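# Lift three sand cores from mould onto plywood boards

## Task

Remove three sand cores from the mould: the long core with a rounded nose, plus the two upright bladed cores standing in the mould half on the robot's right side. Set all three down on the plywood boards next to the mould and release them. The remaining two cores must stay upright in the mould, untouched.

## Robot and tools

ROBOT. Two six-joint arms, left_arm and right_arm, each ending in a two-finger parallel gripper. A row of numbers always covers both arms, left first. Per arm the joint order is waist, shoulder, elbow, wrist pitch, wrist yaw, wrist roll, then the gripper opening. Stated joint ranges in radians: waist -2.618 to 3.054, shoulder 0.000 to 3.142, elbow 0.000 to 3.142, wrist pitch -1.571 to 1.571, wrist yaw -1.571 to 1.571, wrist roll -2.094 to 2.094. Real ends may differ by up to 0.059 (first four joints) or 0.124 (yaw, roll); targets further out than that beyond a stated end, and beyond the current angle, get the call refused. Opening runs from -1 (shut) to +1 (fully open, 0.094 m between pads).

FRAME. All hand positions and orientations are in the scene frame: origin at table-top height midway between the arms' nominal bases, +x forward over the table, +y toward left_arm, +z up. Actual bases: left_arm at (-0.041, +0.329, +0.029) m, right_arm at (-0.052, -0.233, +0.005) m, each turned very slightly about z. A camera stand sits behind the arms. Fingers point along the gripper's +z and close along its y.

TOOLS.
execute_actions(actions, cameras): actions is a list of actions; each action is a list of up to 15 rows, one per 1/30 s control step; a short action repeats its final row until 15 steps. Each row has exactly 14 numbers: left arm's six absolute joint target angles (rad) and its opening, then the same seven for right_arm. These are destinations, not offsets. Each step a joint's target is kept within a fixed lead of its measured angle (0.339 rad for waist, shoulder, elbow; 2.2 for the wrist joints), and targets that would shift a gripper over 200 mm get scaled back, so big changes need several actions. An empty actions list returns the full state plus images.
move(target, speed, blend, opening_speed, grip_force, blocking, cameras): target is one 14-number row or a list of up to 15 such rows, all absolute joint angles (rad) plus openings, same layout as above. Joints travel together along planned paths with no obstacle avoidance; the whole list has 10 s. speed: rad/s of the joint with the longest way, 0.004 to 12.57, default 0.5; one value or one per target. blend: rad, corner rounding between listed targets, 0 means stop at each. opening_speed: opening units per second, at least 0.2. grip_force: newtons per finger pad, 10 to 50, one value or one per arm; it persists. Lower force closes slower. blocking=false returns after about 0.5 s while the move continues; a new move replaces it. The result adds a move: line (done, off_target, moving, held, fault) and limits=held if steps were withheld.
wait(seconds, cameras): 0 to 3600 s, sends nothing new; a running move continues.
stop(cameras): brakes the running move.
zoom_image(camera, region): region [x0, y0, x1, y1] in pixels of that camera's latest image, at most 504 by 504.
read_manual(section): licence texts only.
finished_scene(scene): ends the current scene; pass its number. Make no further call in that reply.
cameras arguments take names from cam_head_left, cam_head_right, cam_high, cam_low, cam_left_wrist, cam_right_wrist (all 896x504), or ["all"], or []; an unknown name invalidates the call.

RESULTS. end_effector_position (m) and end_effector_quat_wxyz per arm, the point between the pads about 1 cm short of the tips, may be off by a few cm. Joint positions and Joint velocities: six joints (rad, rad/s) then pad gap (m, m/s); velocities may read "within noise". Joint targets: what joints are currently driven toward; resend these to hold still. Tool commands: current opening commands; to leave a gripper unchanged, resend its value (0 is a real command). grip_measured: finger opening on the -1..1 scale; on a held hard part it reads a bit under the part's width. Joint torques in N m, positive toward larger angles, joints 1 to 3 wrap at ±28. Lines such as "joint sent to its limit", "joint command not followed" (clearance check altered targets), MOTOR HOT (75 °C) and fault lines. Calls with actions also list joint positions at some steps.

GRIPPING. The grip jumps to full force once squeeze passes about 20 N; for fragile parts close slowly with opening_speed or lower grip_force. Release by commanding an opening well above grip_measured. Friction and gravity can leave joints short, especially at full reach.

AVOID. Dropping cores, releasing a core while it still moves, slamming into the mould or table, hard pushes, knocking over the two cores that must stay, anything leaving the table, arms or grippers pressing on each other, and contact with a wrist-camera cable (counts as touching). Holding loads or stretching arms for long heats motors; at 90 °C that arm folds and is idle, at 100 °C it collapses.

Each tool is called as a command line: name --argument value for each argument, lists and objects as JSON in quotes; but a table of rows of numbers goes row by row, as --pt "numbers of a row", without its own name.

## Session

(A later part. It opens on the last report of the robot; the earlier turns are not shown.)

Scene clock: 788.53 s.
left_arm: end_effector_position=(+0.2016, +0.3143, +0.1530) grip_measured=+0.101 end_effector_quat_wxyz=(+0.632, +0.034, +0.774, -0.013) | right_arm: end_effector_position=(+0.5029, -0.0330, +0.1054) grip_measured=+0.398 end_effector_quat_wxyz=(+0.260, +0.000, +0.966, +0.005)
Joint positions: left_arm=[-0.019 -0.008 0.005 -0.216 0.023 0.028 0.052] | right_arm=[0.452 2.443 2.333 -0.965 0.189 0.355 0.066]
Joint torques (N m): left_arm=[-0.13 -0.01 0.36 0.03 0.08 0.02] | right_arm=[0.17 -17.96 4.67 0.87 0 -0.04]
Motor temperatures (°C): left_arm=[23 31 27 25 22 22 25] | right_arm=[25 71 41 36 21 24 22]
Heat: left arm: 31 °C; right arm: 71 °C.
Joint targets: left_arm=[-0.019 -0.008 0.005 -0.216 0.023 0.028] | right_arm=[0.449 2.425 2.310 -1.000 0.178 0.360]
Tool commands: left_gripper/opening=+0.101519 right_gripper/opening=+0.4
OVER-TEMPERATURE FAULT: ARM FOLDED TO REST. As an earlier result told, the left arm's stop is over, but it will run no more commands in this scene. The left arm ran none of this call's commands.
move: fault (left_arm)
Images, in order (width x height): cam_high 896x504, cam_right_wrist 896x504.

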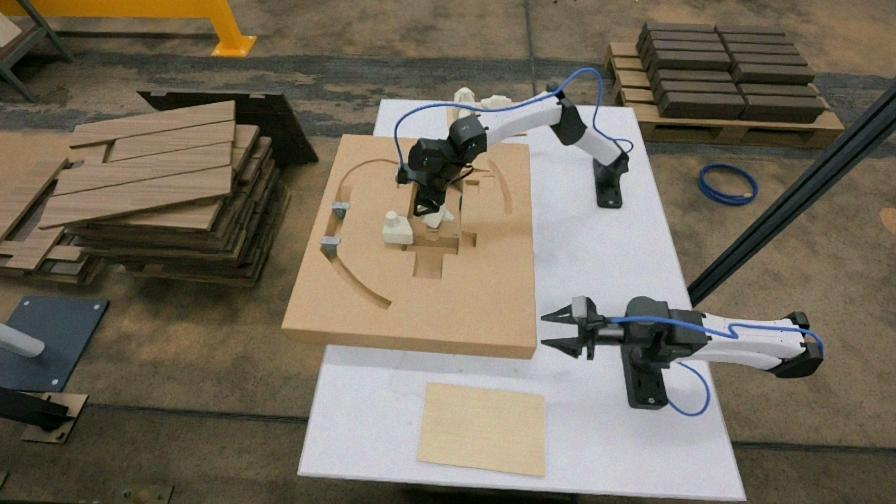

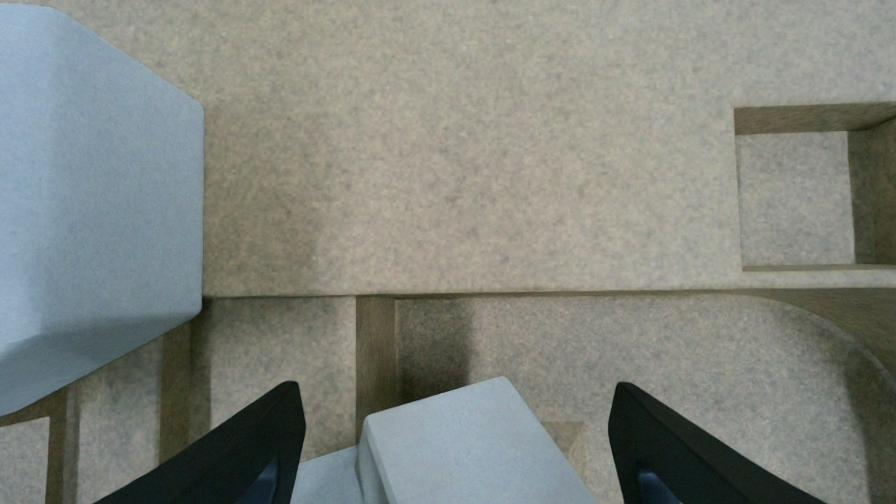

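move --pt "-0.019 -0.008 0.005 -0.216 0.023 0.028 0.1 0.442 2.37 2.18 -0.91 0.178 0.36 0.4" --pt "-0.019 -0.008 0.005 -0.216 0.023 0.028 0.1 0.442 2.37 2.18 -0.91 0.178 0.36 -0.7" --speed '[0.25,0.3]' --opening_speed 0.9 --cameras '["cam_right_wrist","cam_high"]'

zoom_image --camera "cam_high" --region '[380, 160, 500, 260]'

Scene clock: 797.43 s.
left_arm: end_effector_position=(+0.2016, +0.3143, +0.1530) grip_measured=+0.101 end_effector_quat_wxyz=(+0.632, +0.034, +0.774, -0.013) | right_arm: end_effector_position=(+0.5051, -0.0375, +0.1062) grip_measured=-0.032 end_effector_quat_wxyz=(+0.279, +0.010, +0.960, +0.017)
Joint positions: left_arm=[-0.019 -0.008 0.005 -0.216 0.023 0.028 0.052] | right_arm=[0.441 2.382 2.207 -0.855 0.181 0.361 0.045]
Joint torques (N m): left_arm=[-0.02 -0.05 0.4 0.04 0.05 0.01] | right_arm=[0.4 -17.25 4.36 0.71 0.06 -0.11]
Motor temperatures (°C): left_arm=[23 31 27 25 22 22 25] | right_arm=[25 73 39 35 21 24 22]
Heat: left arm: 31 °C; right arm: 73 °C.
Joint targets: left_arm=[-0.019 -0.008 0.005 -0.216 0.023 0.028] | right_arm=[0.442 2.370 2.180 -0.910 0.178 0.360]
Tool commands: left_gripper/opening=+0.101519 right_gripper/opening=-0.7
OVER-TEMPERATURE FAULT: ARM FOLDED TO REST. As an earlier result told, the left arm's stop is over, but it will run no more commands in this scene. The left arm ran none of this call's commands.
move: fault (left_arm), off_target (right_arm); target 2's new numbers were sent with right_arm's wrist pitch 0.054 rad from that target; right_arm: the wrist pitch is farthest, 0.055 rad from its target
Images, in order (width x height): cam_high 896x504, cam_right_wrist 896x504.

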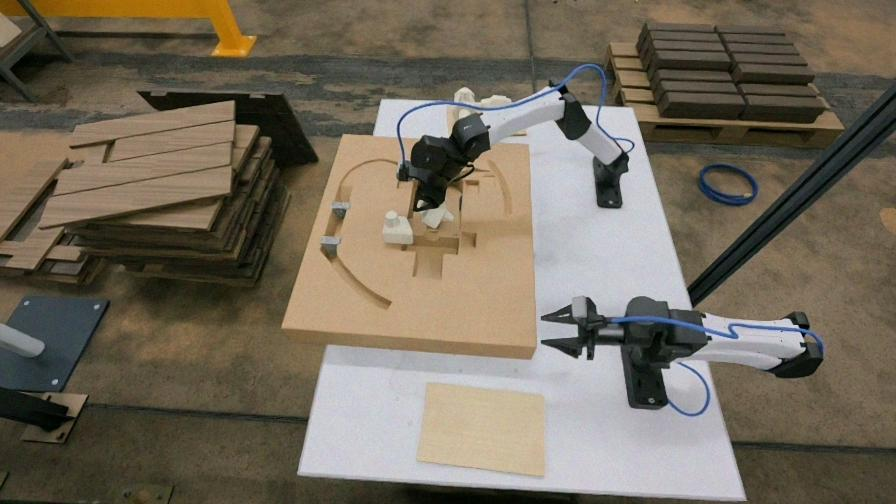

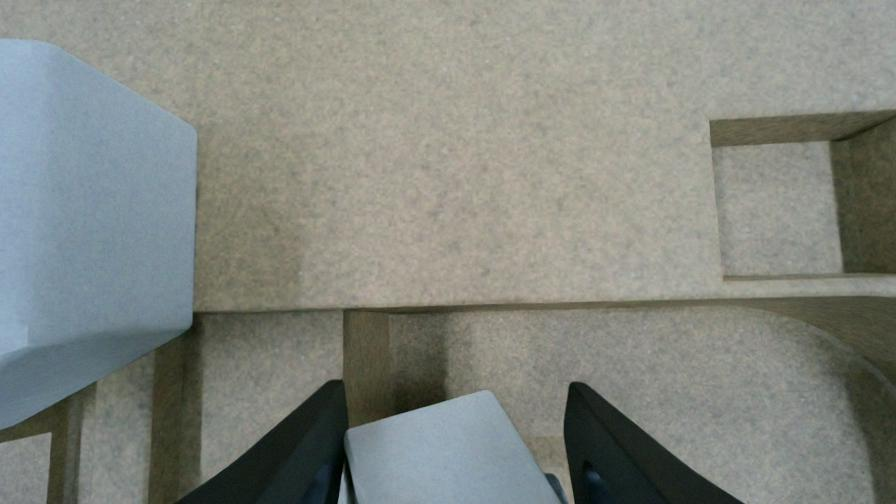

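Scaled by 4.200 from the camera's image (finer frame: 1280x720).

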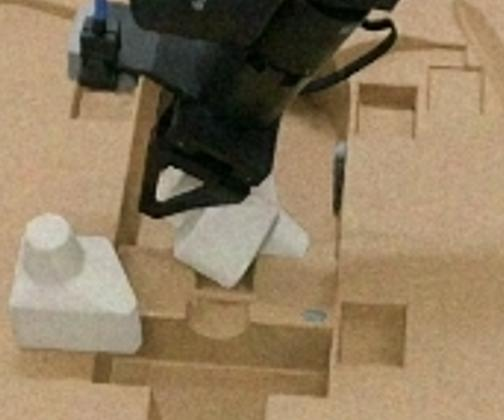

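move --pt "-0.019 -0.008 0.005 -0.216 0.023 0.028 0.1 0.442 2.02 2.13 -1.05 0.178 0.36 -0.7" --speed 0.35 --cameras '["cam_right_wrist","cam_high","cam_low"]'

zoom_image --camera "cam_high" --region '[380, 130, 520, 260]'

zoom_image --camera "cam_low" --region '[400, 160, 520, 260]'

Scene clock: 804.37 s.
left_arm: end_effector_position=(+0.2016, +0.3143, +0.1530) grip_measured=+0.101 end_effector_quat_wxyz=(+0.632, +0.034, +0.774, -0.013) | right_arm: end_effector_position=(+0.4362, -0.0638, +0.2190) grip_measured=-0.257 end_effector_quat_wxyz=(+0.286, +0.009, +0.958, +0.024)
Joint positions: left_arm=[-0.019 -0.008 0.005 -0.216 0.023 0.028 0.052] | right_arm=[0.442 2.062 2.127 -1.075 0.173 0.362 0.035]
Joint torques (N m): left_arm=[-0.1 -0.01 0.43 0.03 0.08 0.02] | right_arm=[0.16 -17.11 6.68 1.51 0.13 -0.08]
Motor temperatures (°C): left_arm=[23 31 27 25 22 22 25] | right_arm=[25 75 39 35 21 24 23]
Heat: left arm: 31 °C; right arm: 75 °C. Fold the right arm in close to its base, or ease its load, before you think long.
Joint targets: left_arm=[-0.019 -0.008 0.005 -0.216 0.023 0.028] | right_arm=[0.442 2.020 2.130 -1.050 0.178 0.360]
Tool commands: left_gripper/opening=+0.101519 right_gripper/opening=-0.7
OVER-TEMPERATURE FAULT: ARM FOLDED TO REST. As an earlier result told, the left arm's stop is over, but it will run no more commands in this scene. The left arm ran none of this call's commands.
MOTOR HOT: the shoulder of the right arm reports 75 °C; the controller's stop level is 90 °C. To cool a motor, set the load down, stop pushing, or move to a pose that needs little force.
move: fault (left_arm), off_target (right_arm); right_arm: the shoulder is farthest, 0.042 rad from its target
Images, in order (width x height): cam_high 896x504, cam_low 896x504, cam_right_wrist 896x504.

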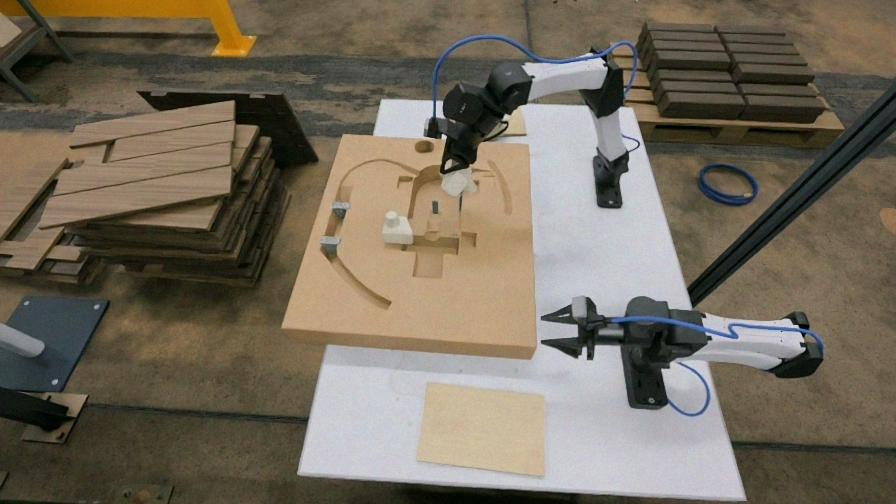

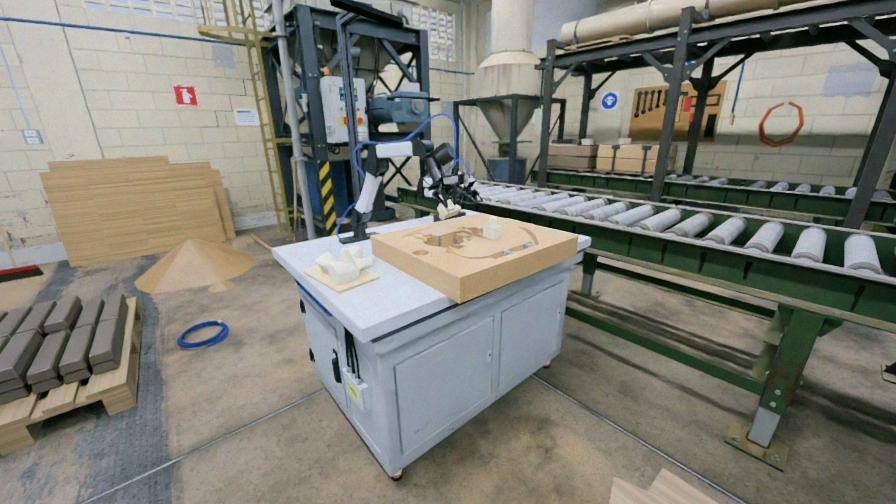

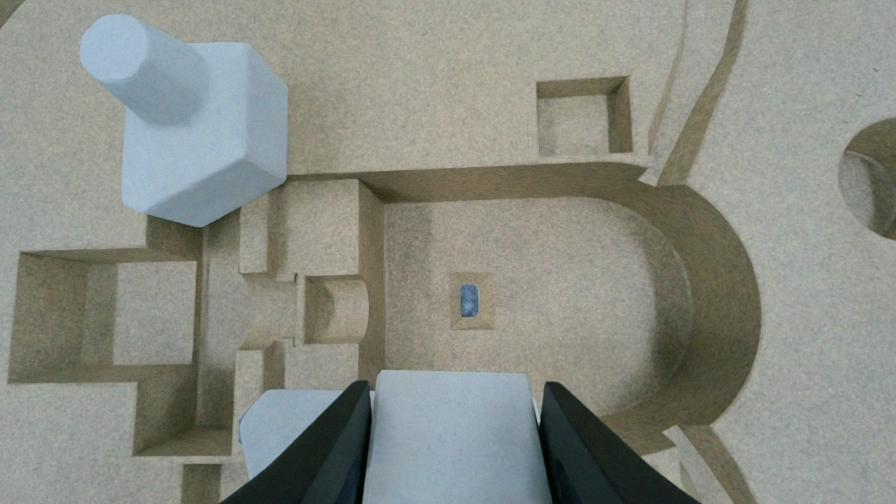

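Scaled by 3.600 from the camera's image (finer frame: 1280x720).

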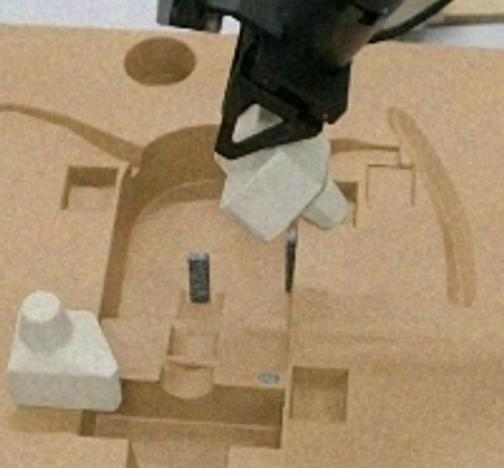

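Scaled by 4.200 from the camera's image (finer frame: 1280x720).

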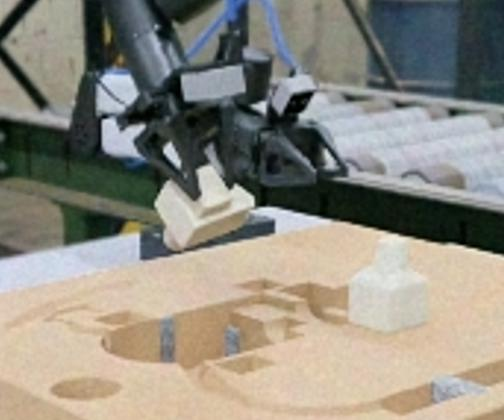

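move --pt "-0.019 -0.008 0.005 -0.216 0.023 0.028 0.1 0.6 2.03 2.18 -1.45 0.02 0.548 -0.7" --speed 0.5 --cameras '["cam_right_wrist","cam_high","cam_low"]'

zoom_image --camera "cam_high" --region '[420, 110, 560, 250]'

zoom_image --camera "cam_low" --region '[380, 160, 500, 260]'

Scene clock: 822.87 s.
left_arm: end_effector_position=(+0.2016, +0.3143, +0.1530) grip_measured=+0.101 end_effector_quat_wxyz=(+0.632, +0.034, +0.774, -0.013) | right_arm: end_effector_position=(+0.3225, -0.0121, +0.1878) grip_measured=-0.257 end_effector_quat_wxyz=(+0.098, -0.007, +0.995, +0.036)
Joint positions: left_arm=[-0.019 -0.008 0.005 -0.216 0.023 0.028 0.052] | right_arm=[0.599 2.062 2.141 -1.445 0.039 0.532 0.035]
Joint torques (N m): left_arm=[-0.16 0.01 0.4 0.04 0.09 0] | right_arm=[0.4 -15.45 8.66 0.64 -0.18 0.09]
Motor temperatures (°C): left_arm=[23 31 26 25 22 22 25] | right_arm=[25 78 38 36 21 24 24]
Heat: left arm: 31 °C; right arm: 78 °C. Fold the right arm in close to its base, or ease its load, before you think long.
Joint targets: left_arm=[-0.019 -0.008 0.005 -0.216 0.023 0.028] | right_arm=[0.600 2.030 2.180 -1.450 0.020 0.548]
Tool commands: left_gripper/opening=+0.101519 right_gripper/opening=-0.7
OVER-TEMPERATURE FAULT: ARM FOLDED TO REST. As an earlier result told, the left arm's stop is over, but it will run no more commands in this scene. The left arm ran none of this call's commands.
MOTOR HOT: still on. The shoulder of the right arm reports 78 °C.
move: fault (left_arm), off_target (right_arm); right_arm: the elbow is farthest, 0.039 rad from its target
Images, in order (width x height): cam_high 896x504, cam_low 896x504, cam_right_wrist 896x504.

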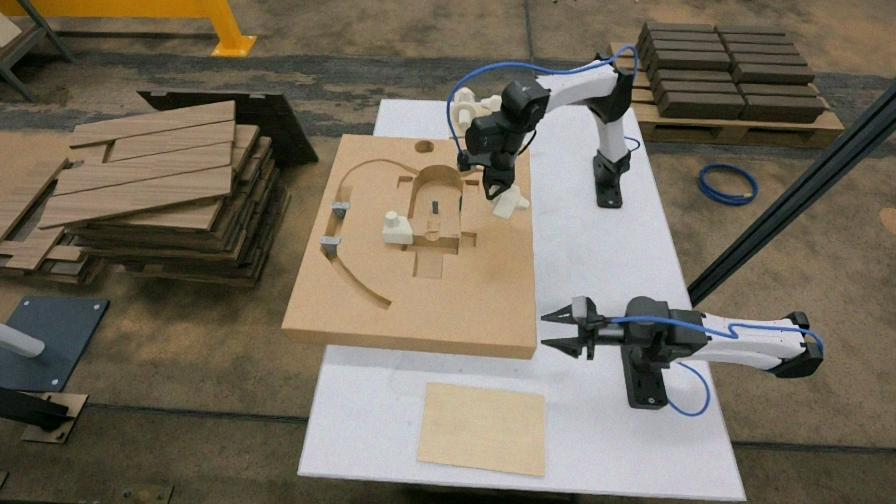

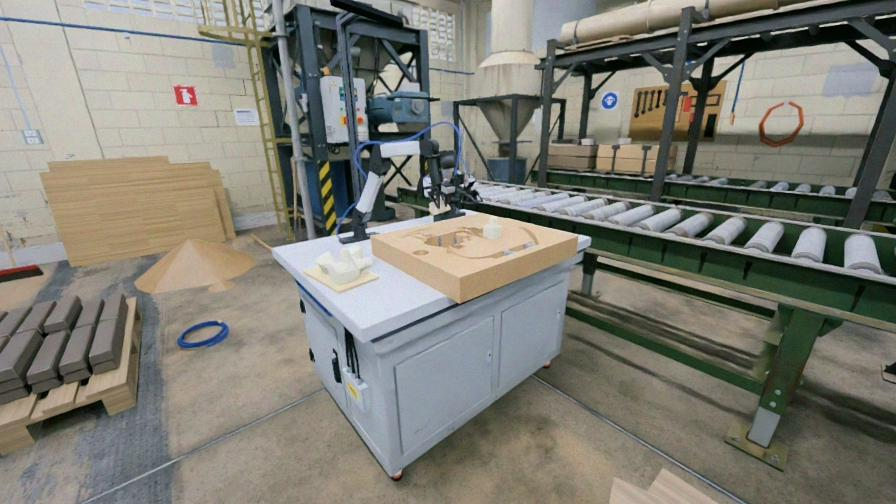

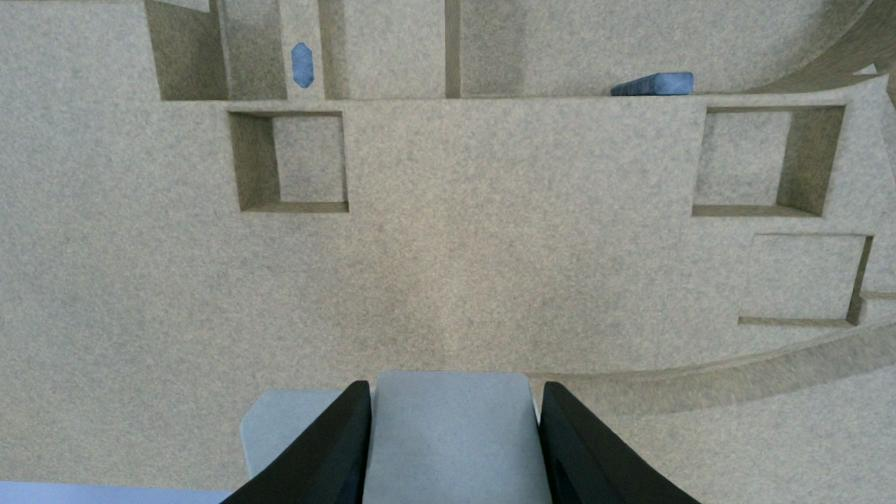

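Scaled by 3.600 from the camera's image (finer frame: 1280x720).

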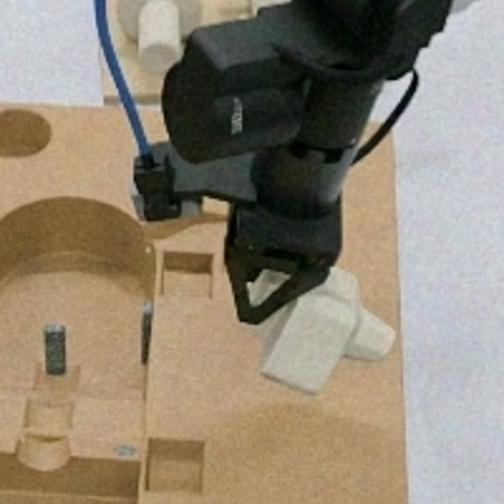

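Scaled by 4.200 from the camera's image (finer frame: 1280x720).

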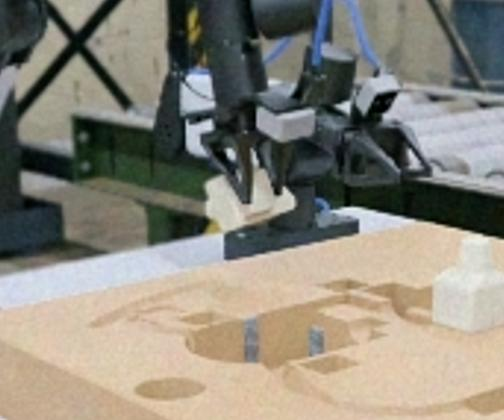

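move --pt "-0.019 -0.008 0.005 -0.216 0.023 0.028 0.1 0.49 2.05 2.18 -1.45 0.0 2.05 -0.7" --pt "-0.019 -0.008 0.005 -0.216 0.023 0.028 0.1 0.49 2.18 2.18 -1.45 0.0 2.05 -0.7" --speed '[0.9,0.25]' --blend '[0.03,0]' --cameras '["cam_right_wrist","cam_high"]'

zoom_image --camera "cam_high" --region '[420, 110, 560, 250]'

Scene clock: 844.23 s.
left_arm: end_effector_position=(+0.2016, +0.3143, +0.1530) grip_measured=+0.101 end_effector_quat_wxyz=(+0.632, +0.034, +0.774, -0.013) | right_arm: end_effector_position=(+0.3441, -0.0484, +0.1395) grip_measured=-0.257 end_effector_quat_wxyz=(+0.021, +0.710, +0.703, +0.033)
Joint positions: left_arm=[-0.019 -0.008 0.005 -0.216 0.023 0.028 0.052] | right_arm=[0.494 2.18 2.147 -1.462 0.017 2.025 0.035]
Joint torques (N m): left_arm=[-0.06 -0.01 0.34 0.02 0.08 0.02] | right_arm=[-0.06 -13.26 8.08 0.48 -0.14 0.1]
Motor temperatures (°C): left_arm=[23 30 26 25 22 22 25] | right_arm=[25 76 39 33 21 24 24]
Heat: left arm: 30 °C; right arm: 76 °C. Fold the right arm in close to its base, or ease its load, before you think long.
Joint targets: left_arm=[-0.019 -0.008 0.005 -0.216 0.023 0.028] | right_arm=[0.490 2.180 2.180 -1.450 0.000 2.041]
Tool commands: left_gripper/opening=+0.101519 right_gripper/opening=-0.7
OVER-TEMPERATURE FAULT: ARM FOLDED TO REST. As an earlier result told, the left arm's stop is over, but it will run no more commands in this scene. The left arm ran none of this call's commands.
MOTOR HOT: still on. The shoulder of the right arm reports 76 °C.
joint sent to its limit (right arm) — the wrist roll, upper limit.
move: fault (left_arm); joint sent to its limit at target 1
Images, in order (width x height): cam_high 896x504, cam_right_wrist 896x504.

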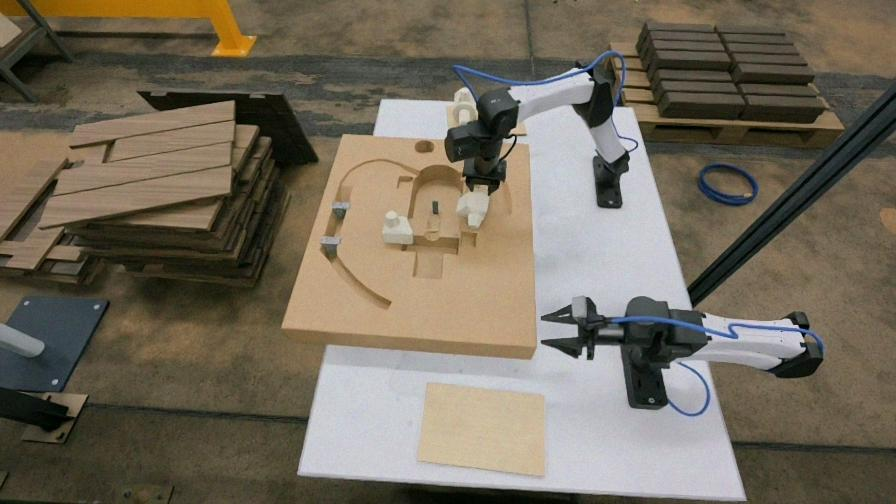

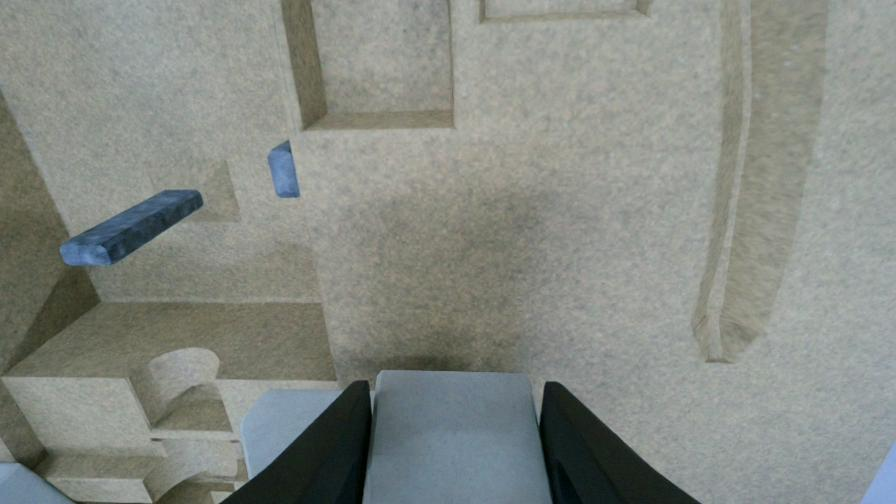

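Scaled by 3.600 from the camera's image (finer frame: 1280x720).

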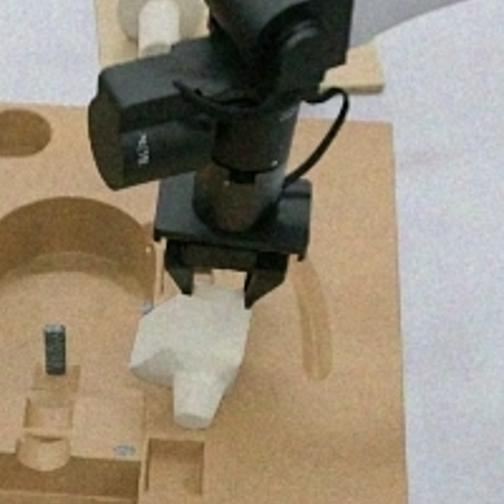

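move --pt "-0.019 -0.008 0.005 -0.216 0.023 0.028 0.1 0.485 2.225 2.18 -1.45 0.0 2.041 -0.7" --pt "-0.019 -0.008 0.005 -0.216 0.023 0.028 0.1 0.485 2.275 2.18 -1.45 0.0 2.041 -0.7" --speed '[0.25,0.12]' --blend '[0.01,0]' --cameras '["cam_high"]'

zoom_image --camera "cam_high" --region '[420, 130, 540, 250]'

Scene clock: 851.43 s.
left_arm: end_effector_position=(+0.2016, +0.3143, +0.1530) grip_measured=+0.101 end_effector_quat_wxyz=(+0.632, +0.034, +0.774, -0.013) | right_arm: end_effector_position=(+0.3453, -0.0496, +0.1213) grip_measured=-0.257 end_effector_quat_wxyz=(+0.006, +0.714, +0.700, +0.011)
Joint positions: left_arm=[-0.019 -0.008 0.005 -0.216 0.023 0.028 0.052] | right_arm=[0.485 2.235 2.165 -1.477 0.005 2.026 0.035]
Joint torques (N m): left_arm=[-0.09 0.02 0.36 0.04 0.08 0.01] | right_arm=[0.38 -9.72 6.54 0.5 -0.03 0.09]
Motor temperatures (°C): left_arm=[23 30 26 25 22 22 25] | right_arm=[25 75 39 33 21 24 24]
Heat: left arm: 30 °C; right arm: 75 °C. Fold the right arm in close to its base, or ease its load, before you think long.
Joint targets: left_arm=[-0.019 -0.008 0.005 -0.216 0.023 0.028] | right_arm=[0.485 2.275 2.180 -1.450 0.000 2.041]
Tool commands: left_gripper/opening=+0.101519 right_gripper/opening=-0.7
OVER-TEMPERATURE FAULT: ARM FOLDED TO REST. As an earlier result told, the left arm's stop is over, but it will run no more commands in this scene. The left arm ran none of this call's commands.
MOTOR HOT: still on. The shoulder of the right arm reports 75 °C.
move: fault (left_arm), off_target (right_arm); right_arm: the shoulder is farthest, 0.040 rad from its target

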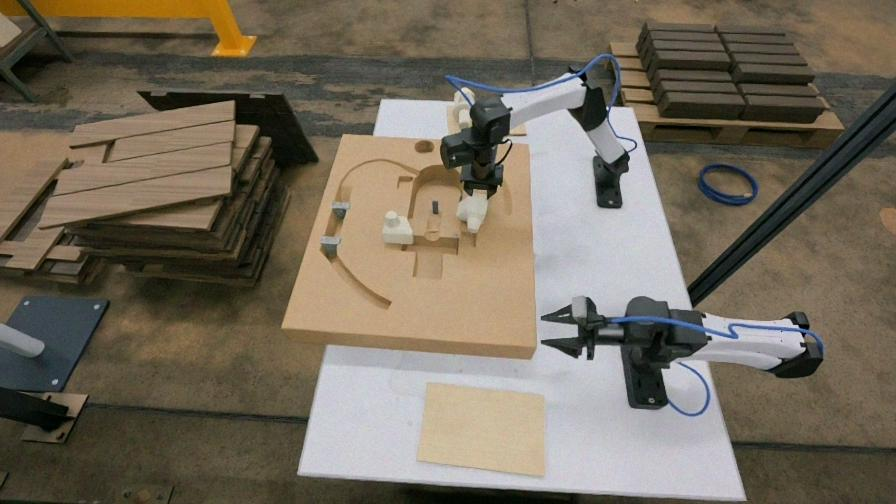

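Scaled by 4.200 from the camera's image (finer frame: 1280x720).

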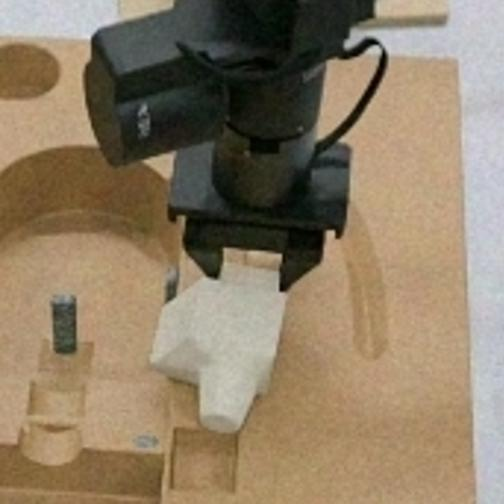

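move --pt "-0.019 -0.008 0.005 -0.216 0.023 0.028 0.1 0.485 2.30 2.17 -1.46 0.0 2.03 -0.28" --pt "-0.019 -0.008 0.005 -0.216 0.023 0.028 0.1 0.485 2.29 2.17 -1.46 0.0 2.03 0.2" --pt "-0.019 -0.008 0.005 -0.216 0.023 0.028 0.1 0.485 2.0 2.17 -1.5 0.0 2.03 0.2" --pt "-0.019 -0.008 0.005 -0.216 0.023 0.028 0.1 0.4 1.3 1.85 -1.4 0.0 0.4 0.6" --speed '[0.15,0.3,0.5,1.0]' --blend '[0,0,0.05,0]' --grip_force 12 --opening_speed 0.5 --cameras '["cam_high","cam_right_wrist","cam_low","cam_head_left"]'

zoom_image --camera "cam_high" --region '[420, 150, 540, 260]'

zoom_image --camera "cam_head_left" --region '[270, 220, 430, 360]'

zoom_image --camera "cam_low" --region '[400, 190, 500, 260]'

Scene clock: 864.67 s.
left_arm: end_effector_position=(+0.2016, +0.3143, +0.1530) grip_measured=+0.101 end_effector_quat_wxyz=(+0.632, +0.034, +0.774, -0.013) | right_arm: end_effector_position=(+0.2190, -0.1339, +0.3650) grip_measured=+0.598 end_effector_quat_wxyz=(+0.323, +0.028, +0.937, +0.127)
Joint positions: left_arm=[-0.019 -0.008 0.005 -0.216 0.023 0.028 0.052] | right_arm=[0.406 1.303 1.858 -1.417 0.007 0.413 0.075]
Joint torques (N m): left_arm=[-0.06 -0.02 0.35 0.05 0.08 0.03] | right_arm=[-0.25 -3.82 4.42 1.64 -0.08 -0.2]
Motor temperatures (°C): left_arm=[23 30 26 25 22 22 25] | right_arm=[25 69 38 33 21 24 24]
Heat: left arm: 30 °C; right arm: 69 °C.
Joint targets: left_arm=[-0.019 -0.008 0.005 -0.216 0.023 0.028] | right_arm=[0.400 1.300 1.850 -1.400 0.000 0.400]
Tool commands: left_gripper/opening=+0.101519 right_gripper/opening=+0.6
OVER-TEMPERATURE FAULT: ARM FOLDED TO REST. As an earlier result told, the left arm's stop is over, but it will run no more commands in this scene. The left arm ran none of this call's commands.
MOTOR HOT: cleared for the motors of the right arm.
grip_force (N): 12, 12
move: fault (left_arm)
Images, in order (width x height): cam_head_left 896x504, cam_high 896x504, cam_low 896x504, cam_right_wrist 896x504.

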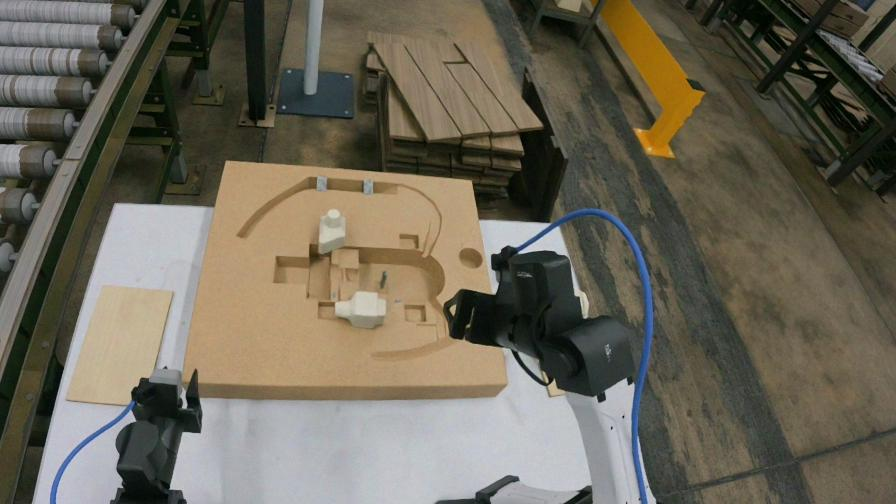

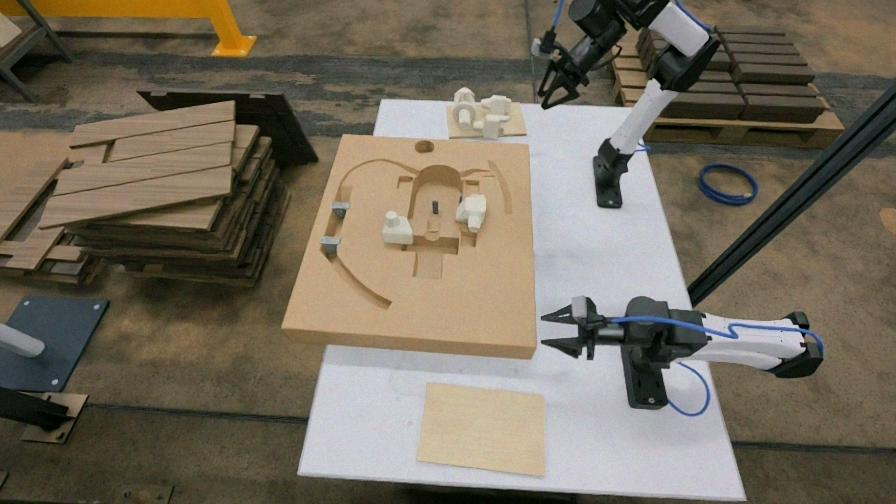

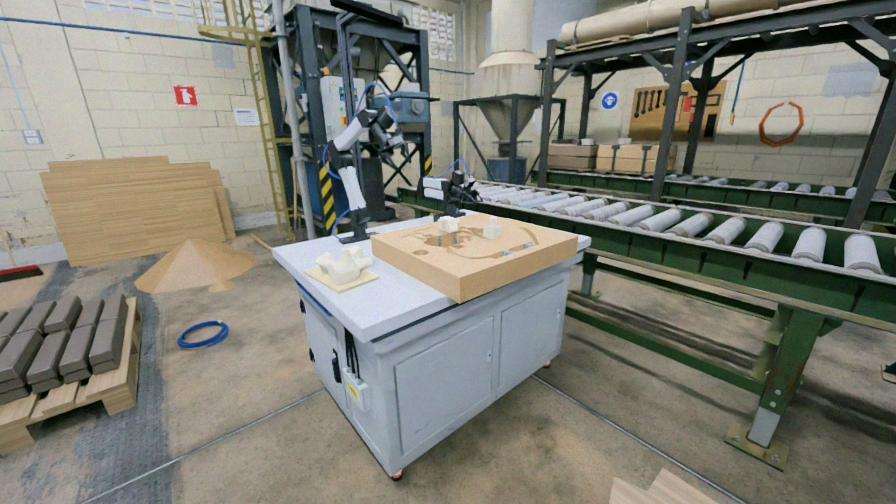

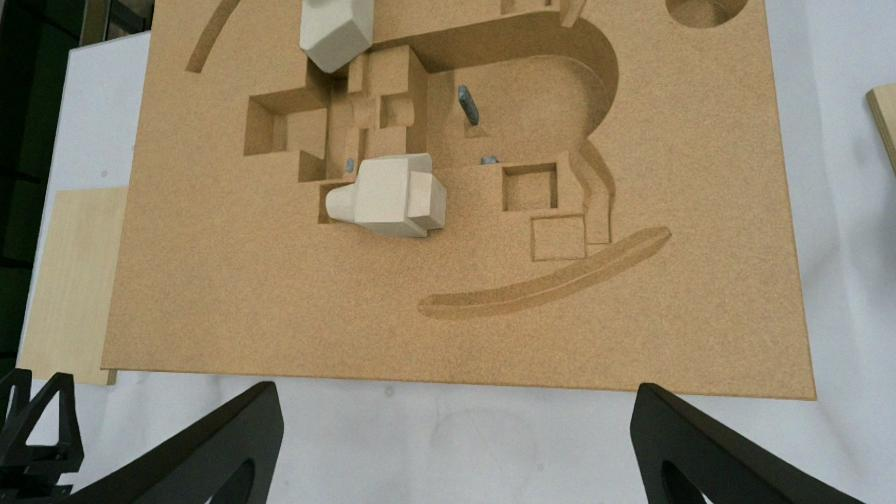

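Scaled by 4.200 from the camera's image (finer frame: 1280x720).

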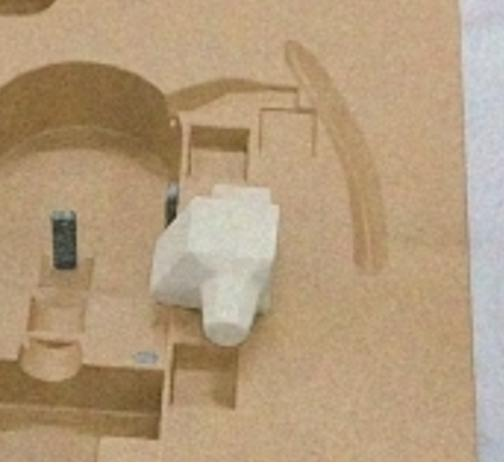

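Scaled by 3.150 from the camera's image (finer frame: 1280x720).

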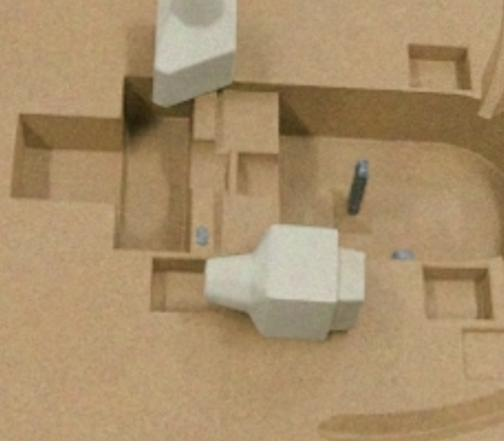

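Scaled by 5.040 from the camera's image (finer frame: 1280x720).

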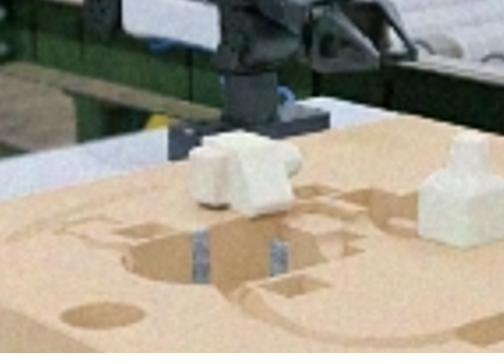

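move --pt "-0.019 -0.008 0.005 -0.216 0.023 0.028 0.1 0.471 1.9 2.3 -1.4 -0.3 -0.8 0.5" --pt "-0.019 -0.008 0.005 -0.216 0.023 0.028 0.1 0.471 2.30 2.42 -1.45 -0.425 -1.093 0.5" --speed 0.9 --blend '[0.1,0]' --grip_force 50 --cameras '["cam_right_wrist"]'

Scene clock: 891.23 s.
left_arm: end_effector_position=(+0.2016, +0.3143, +0.1530) grip_measured=+0.101 end_effector_quat_wxyz=(+0.632, +0.034, +0.774, -0.013) | right_arm: end_effector_position=(+0.3658, +0.0269, +0.1724) grip_measured=+0.502 end_effector_quat_wxyz=(-0.173, +0.678, -0.697, -0.155)
Joint positions: left_arm=[-0.019 -0.008 0.005 -0.216 0.023 0.028 0.052] | right_arm=[0.466 2.298 2.397 -1.438 -0.41 -1.078 0.071]
Joint torques (N m): left_arm=[-0.1 0.05 0.29 0.04 0.08 0.01] | right_arm=[0.96 -13.96 7.38 0.61 -0.49 -0.17]
Motor temperatures (°C): left_arm=[23 30 26 25 22 22 25] | right_arm=[25 59 37 37 21 24 23]
Heat: left arm: 30 °C; right arm: 59 °C.
Joint targets: left_arm=[-0.019 -0.008 0.005 -0.216 0.023 0.028] | right_arm=[0.471 2.300 2.420 -1.450 -0.425 -1.093]
Tool commands: left_gripper/opening=+0.101519 right_gripper/opening=+0.5
OVER-TEMPERATURE FAULT: ARM FOLDED TO REST. As an earlier result told, the left arm's stop is over, but it will run no more commands in this scene. The left arm ran none of this call's commands.
move: fault (left_arm)

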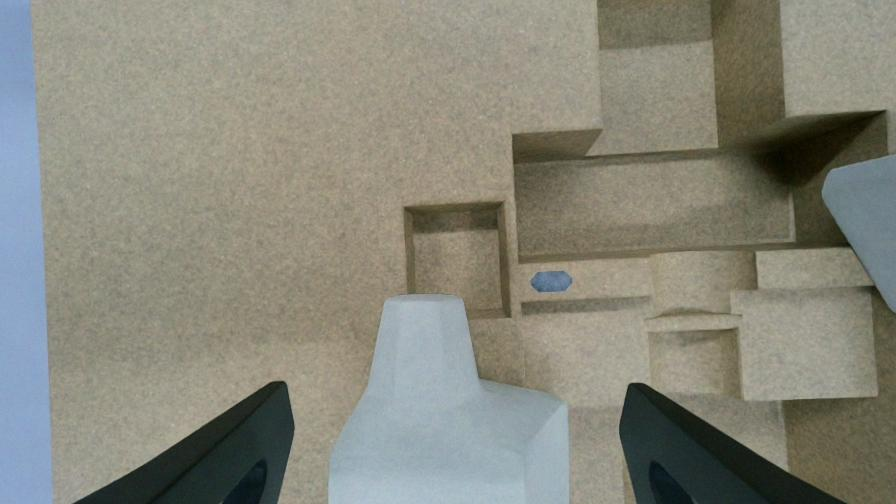

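move --pt "-0.019 -0.008 0.005 -0.216 0.023 0.028 0.1 0.481 2.204 1.955 -1.105 -0.425 -1.093 0.4" --pt "-0.019 -0.008 0.005 -0.216 0.023 0.028 0.1 0.481 2.204 1.955 -1.105 -0.425 -1.093 -0.6" --speed 0.35 --opening_speed 0.7 --cameras '["cam_right_wrist","cam_high"]'

zoom_image --camera "cam_high" --region '[420, 150, 540, 260]'

Scene clock: 909.20 s.
left_arm: end_effector_position=(+0.2016, +0.3143, +0.1530) grip_measured=+0.101 end_effector_quat_wxyz=(+0.632, +0.034, +0.774, -0.013) | right_arm: end_effector_position=(+0.3659, +0.0363, +0.1078) grip_measured=+0.239 end_effector_quat_wxyz=(-0.192, +0.689, -0.682, -0.154)
Joint positions: left_arm=[-0.019 -0.008 0.005 -0.216 0.023 0.028 0.052] | right_arm=[0.479 2.211 1.978 -1.069 -0.423 -1.095 0.058]
Joint torques (N m): left_arm=[-0.06 0.03 0.31 0.05 0.09 0.02] | right_arm=[0.58 -14.76 4.37 0.39 -0.33 -0.05]
Motor temperatures (°C): left_arm=[23 30 26 25 22 22 25] | right_arm=[25 64 38 34 21 24 23]
Heat: left arm: 30 °C; right arm: 64 °C.
Joint targets: left_arm=[-0.019 -0.008 0.005 -0.216 0.023 0.028] | right_arm=[0.481 2.204 1.955 -1.105 -0.425 -1.093]
Tool commands: left_gripper/opening=+0.101519 right_gripper/opening=-0.6
OVER-TEMPERATURE FAULT: ARM FOLDED TO REST. As an earlier result told, the left arm's stop is over, but it will run no more commands in this scene. The left arm ran none of this call's commands.
move: fault (left_arm), off_target (right_arm); right_arm: the wrist pitch is farthest, 0.036 rad from its target
Images, in order (width x height): cam_high 896x504, cam_right_wrist 896x504.

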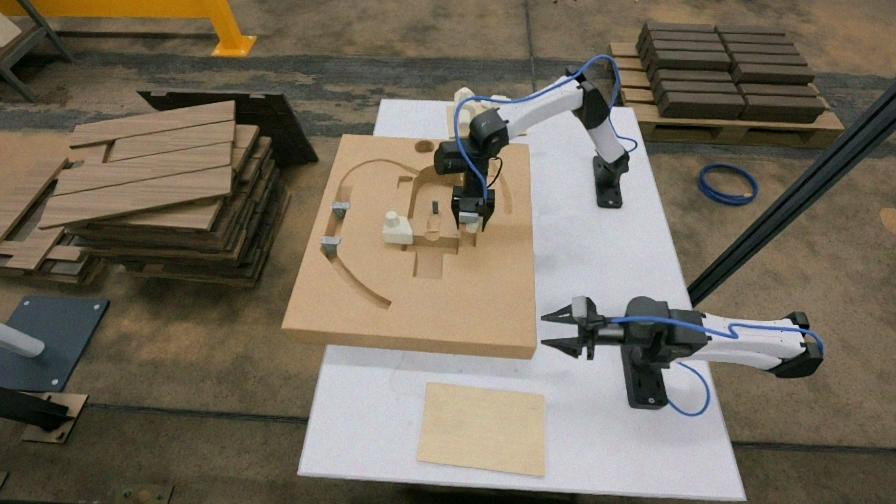

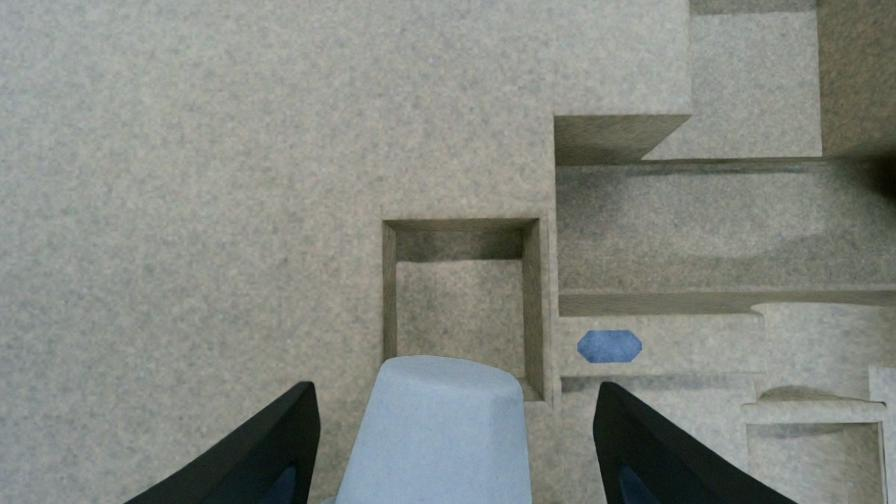

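Scaled by 4.200 from the camera's image (finer frame: 1280x720).

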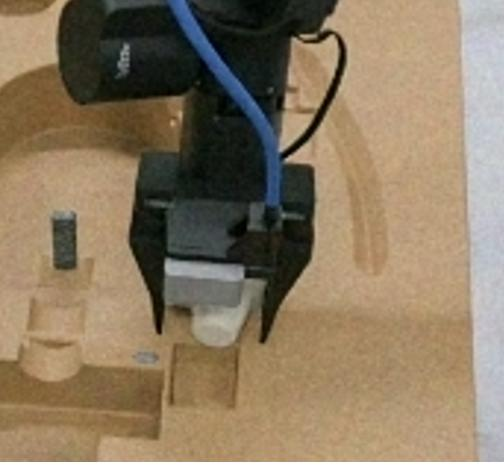

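move --target '[-0.019,-0.008,0.005,-0.216,0.023,0.028,0.1,0.481,2.204,1.955,-1.105,-0.425,-1.093,-0.6]' --cameras '["cam_right_wrist","cam_high"]'

Scene clock: 923.90 s.
left_arm: end_effector_position=(+0.2016, +0.3143, +0.1530) grip_measured=+0.101 end_effector_quat_wxyz=(+0.632, +0.034, +0.774, -0.013) | right_arm: end_effector_position=(+0.3659, +0.0363, +0.1078) grip_measured=+0.239 end_effector_quat_wxyz=(-0.192, +0.689, -0.682, -0.154)
Joint positions: left_arm=[-0.019 -0.008 0.005 -0.216 0.023 0.028 0.052] | right_arm=[0.479 2.211 1.978 -1.069 -0.423 -1.095 0.058]
Joint torques (N m): left_arm=[-0.14 -0.03 0.29 0.03 0.08 0.01] | right_arm=[0.62 -14.75 4.33 0.42 -0.35 -0.09]
Motor temperatures (°C): left_arm=[23 30 26 25 22 22 25] | right_arm=[25 63 37 32 21 24 24]
Heat: left arm: 30 °C; right arm: 63 °C.
Joint targets: left_arm=[-0.019 -0.008 0.005 -0.216 0.023 0.028] | right_arm=[0.481 2.204 1.955 -1.105 -0.425 -1.093]
Tool commands: left_gripper/opening=+0.101519 right_gripper/opening=-0.6
OVER-TEMPERATURE FAULT: ARM FOLDED TO REST. As an earlier result told, the left arm's stop is over, but it will run no more commands in this scene. The left arm ran none of this call's commands.
move: fault (left_arm)
Images, in order (width x height): cam_high 896x504, cam_right_wrist 896x504.

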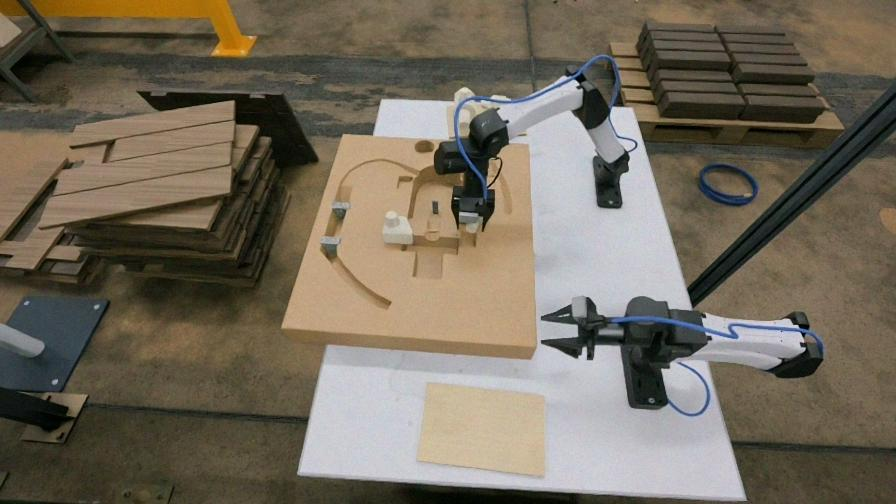

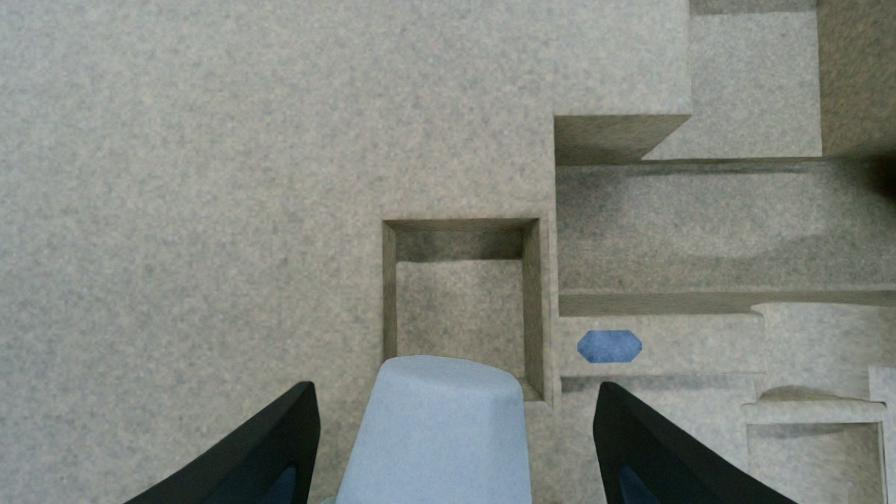

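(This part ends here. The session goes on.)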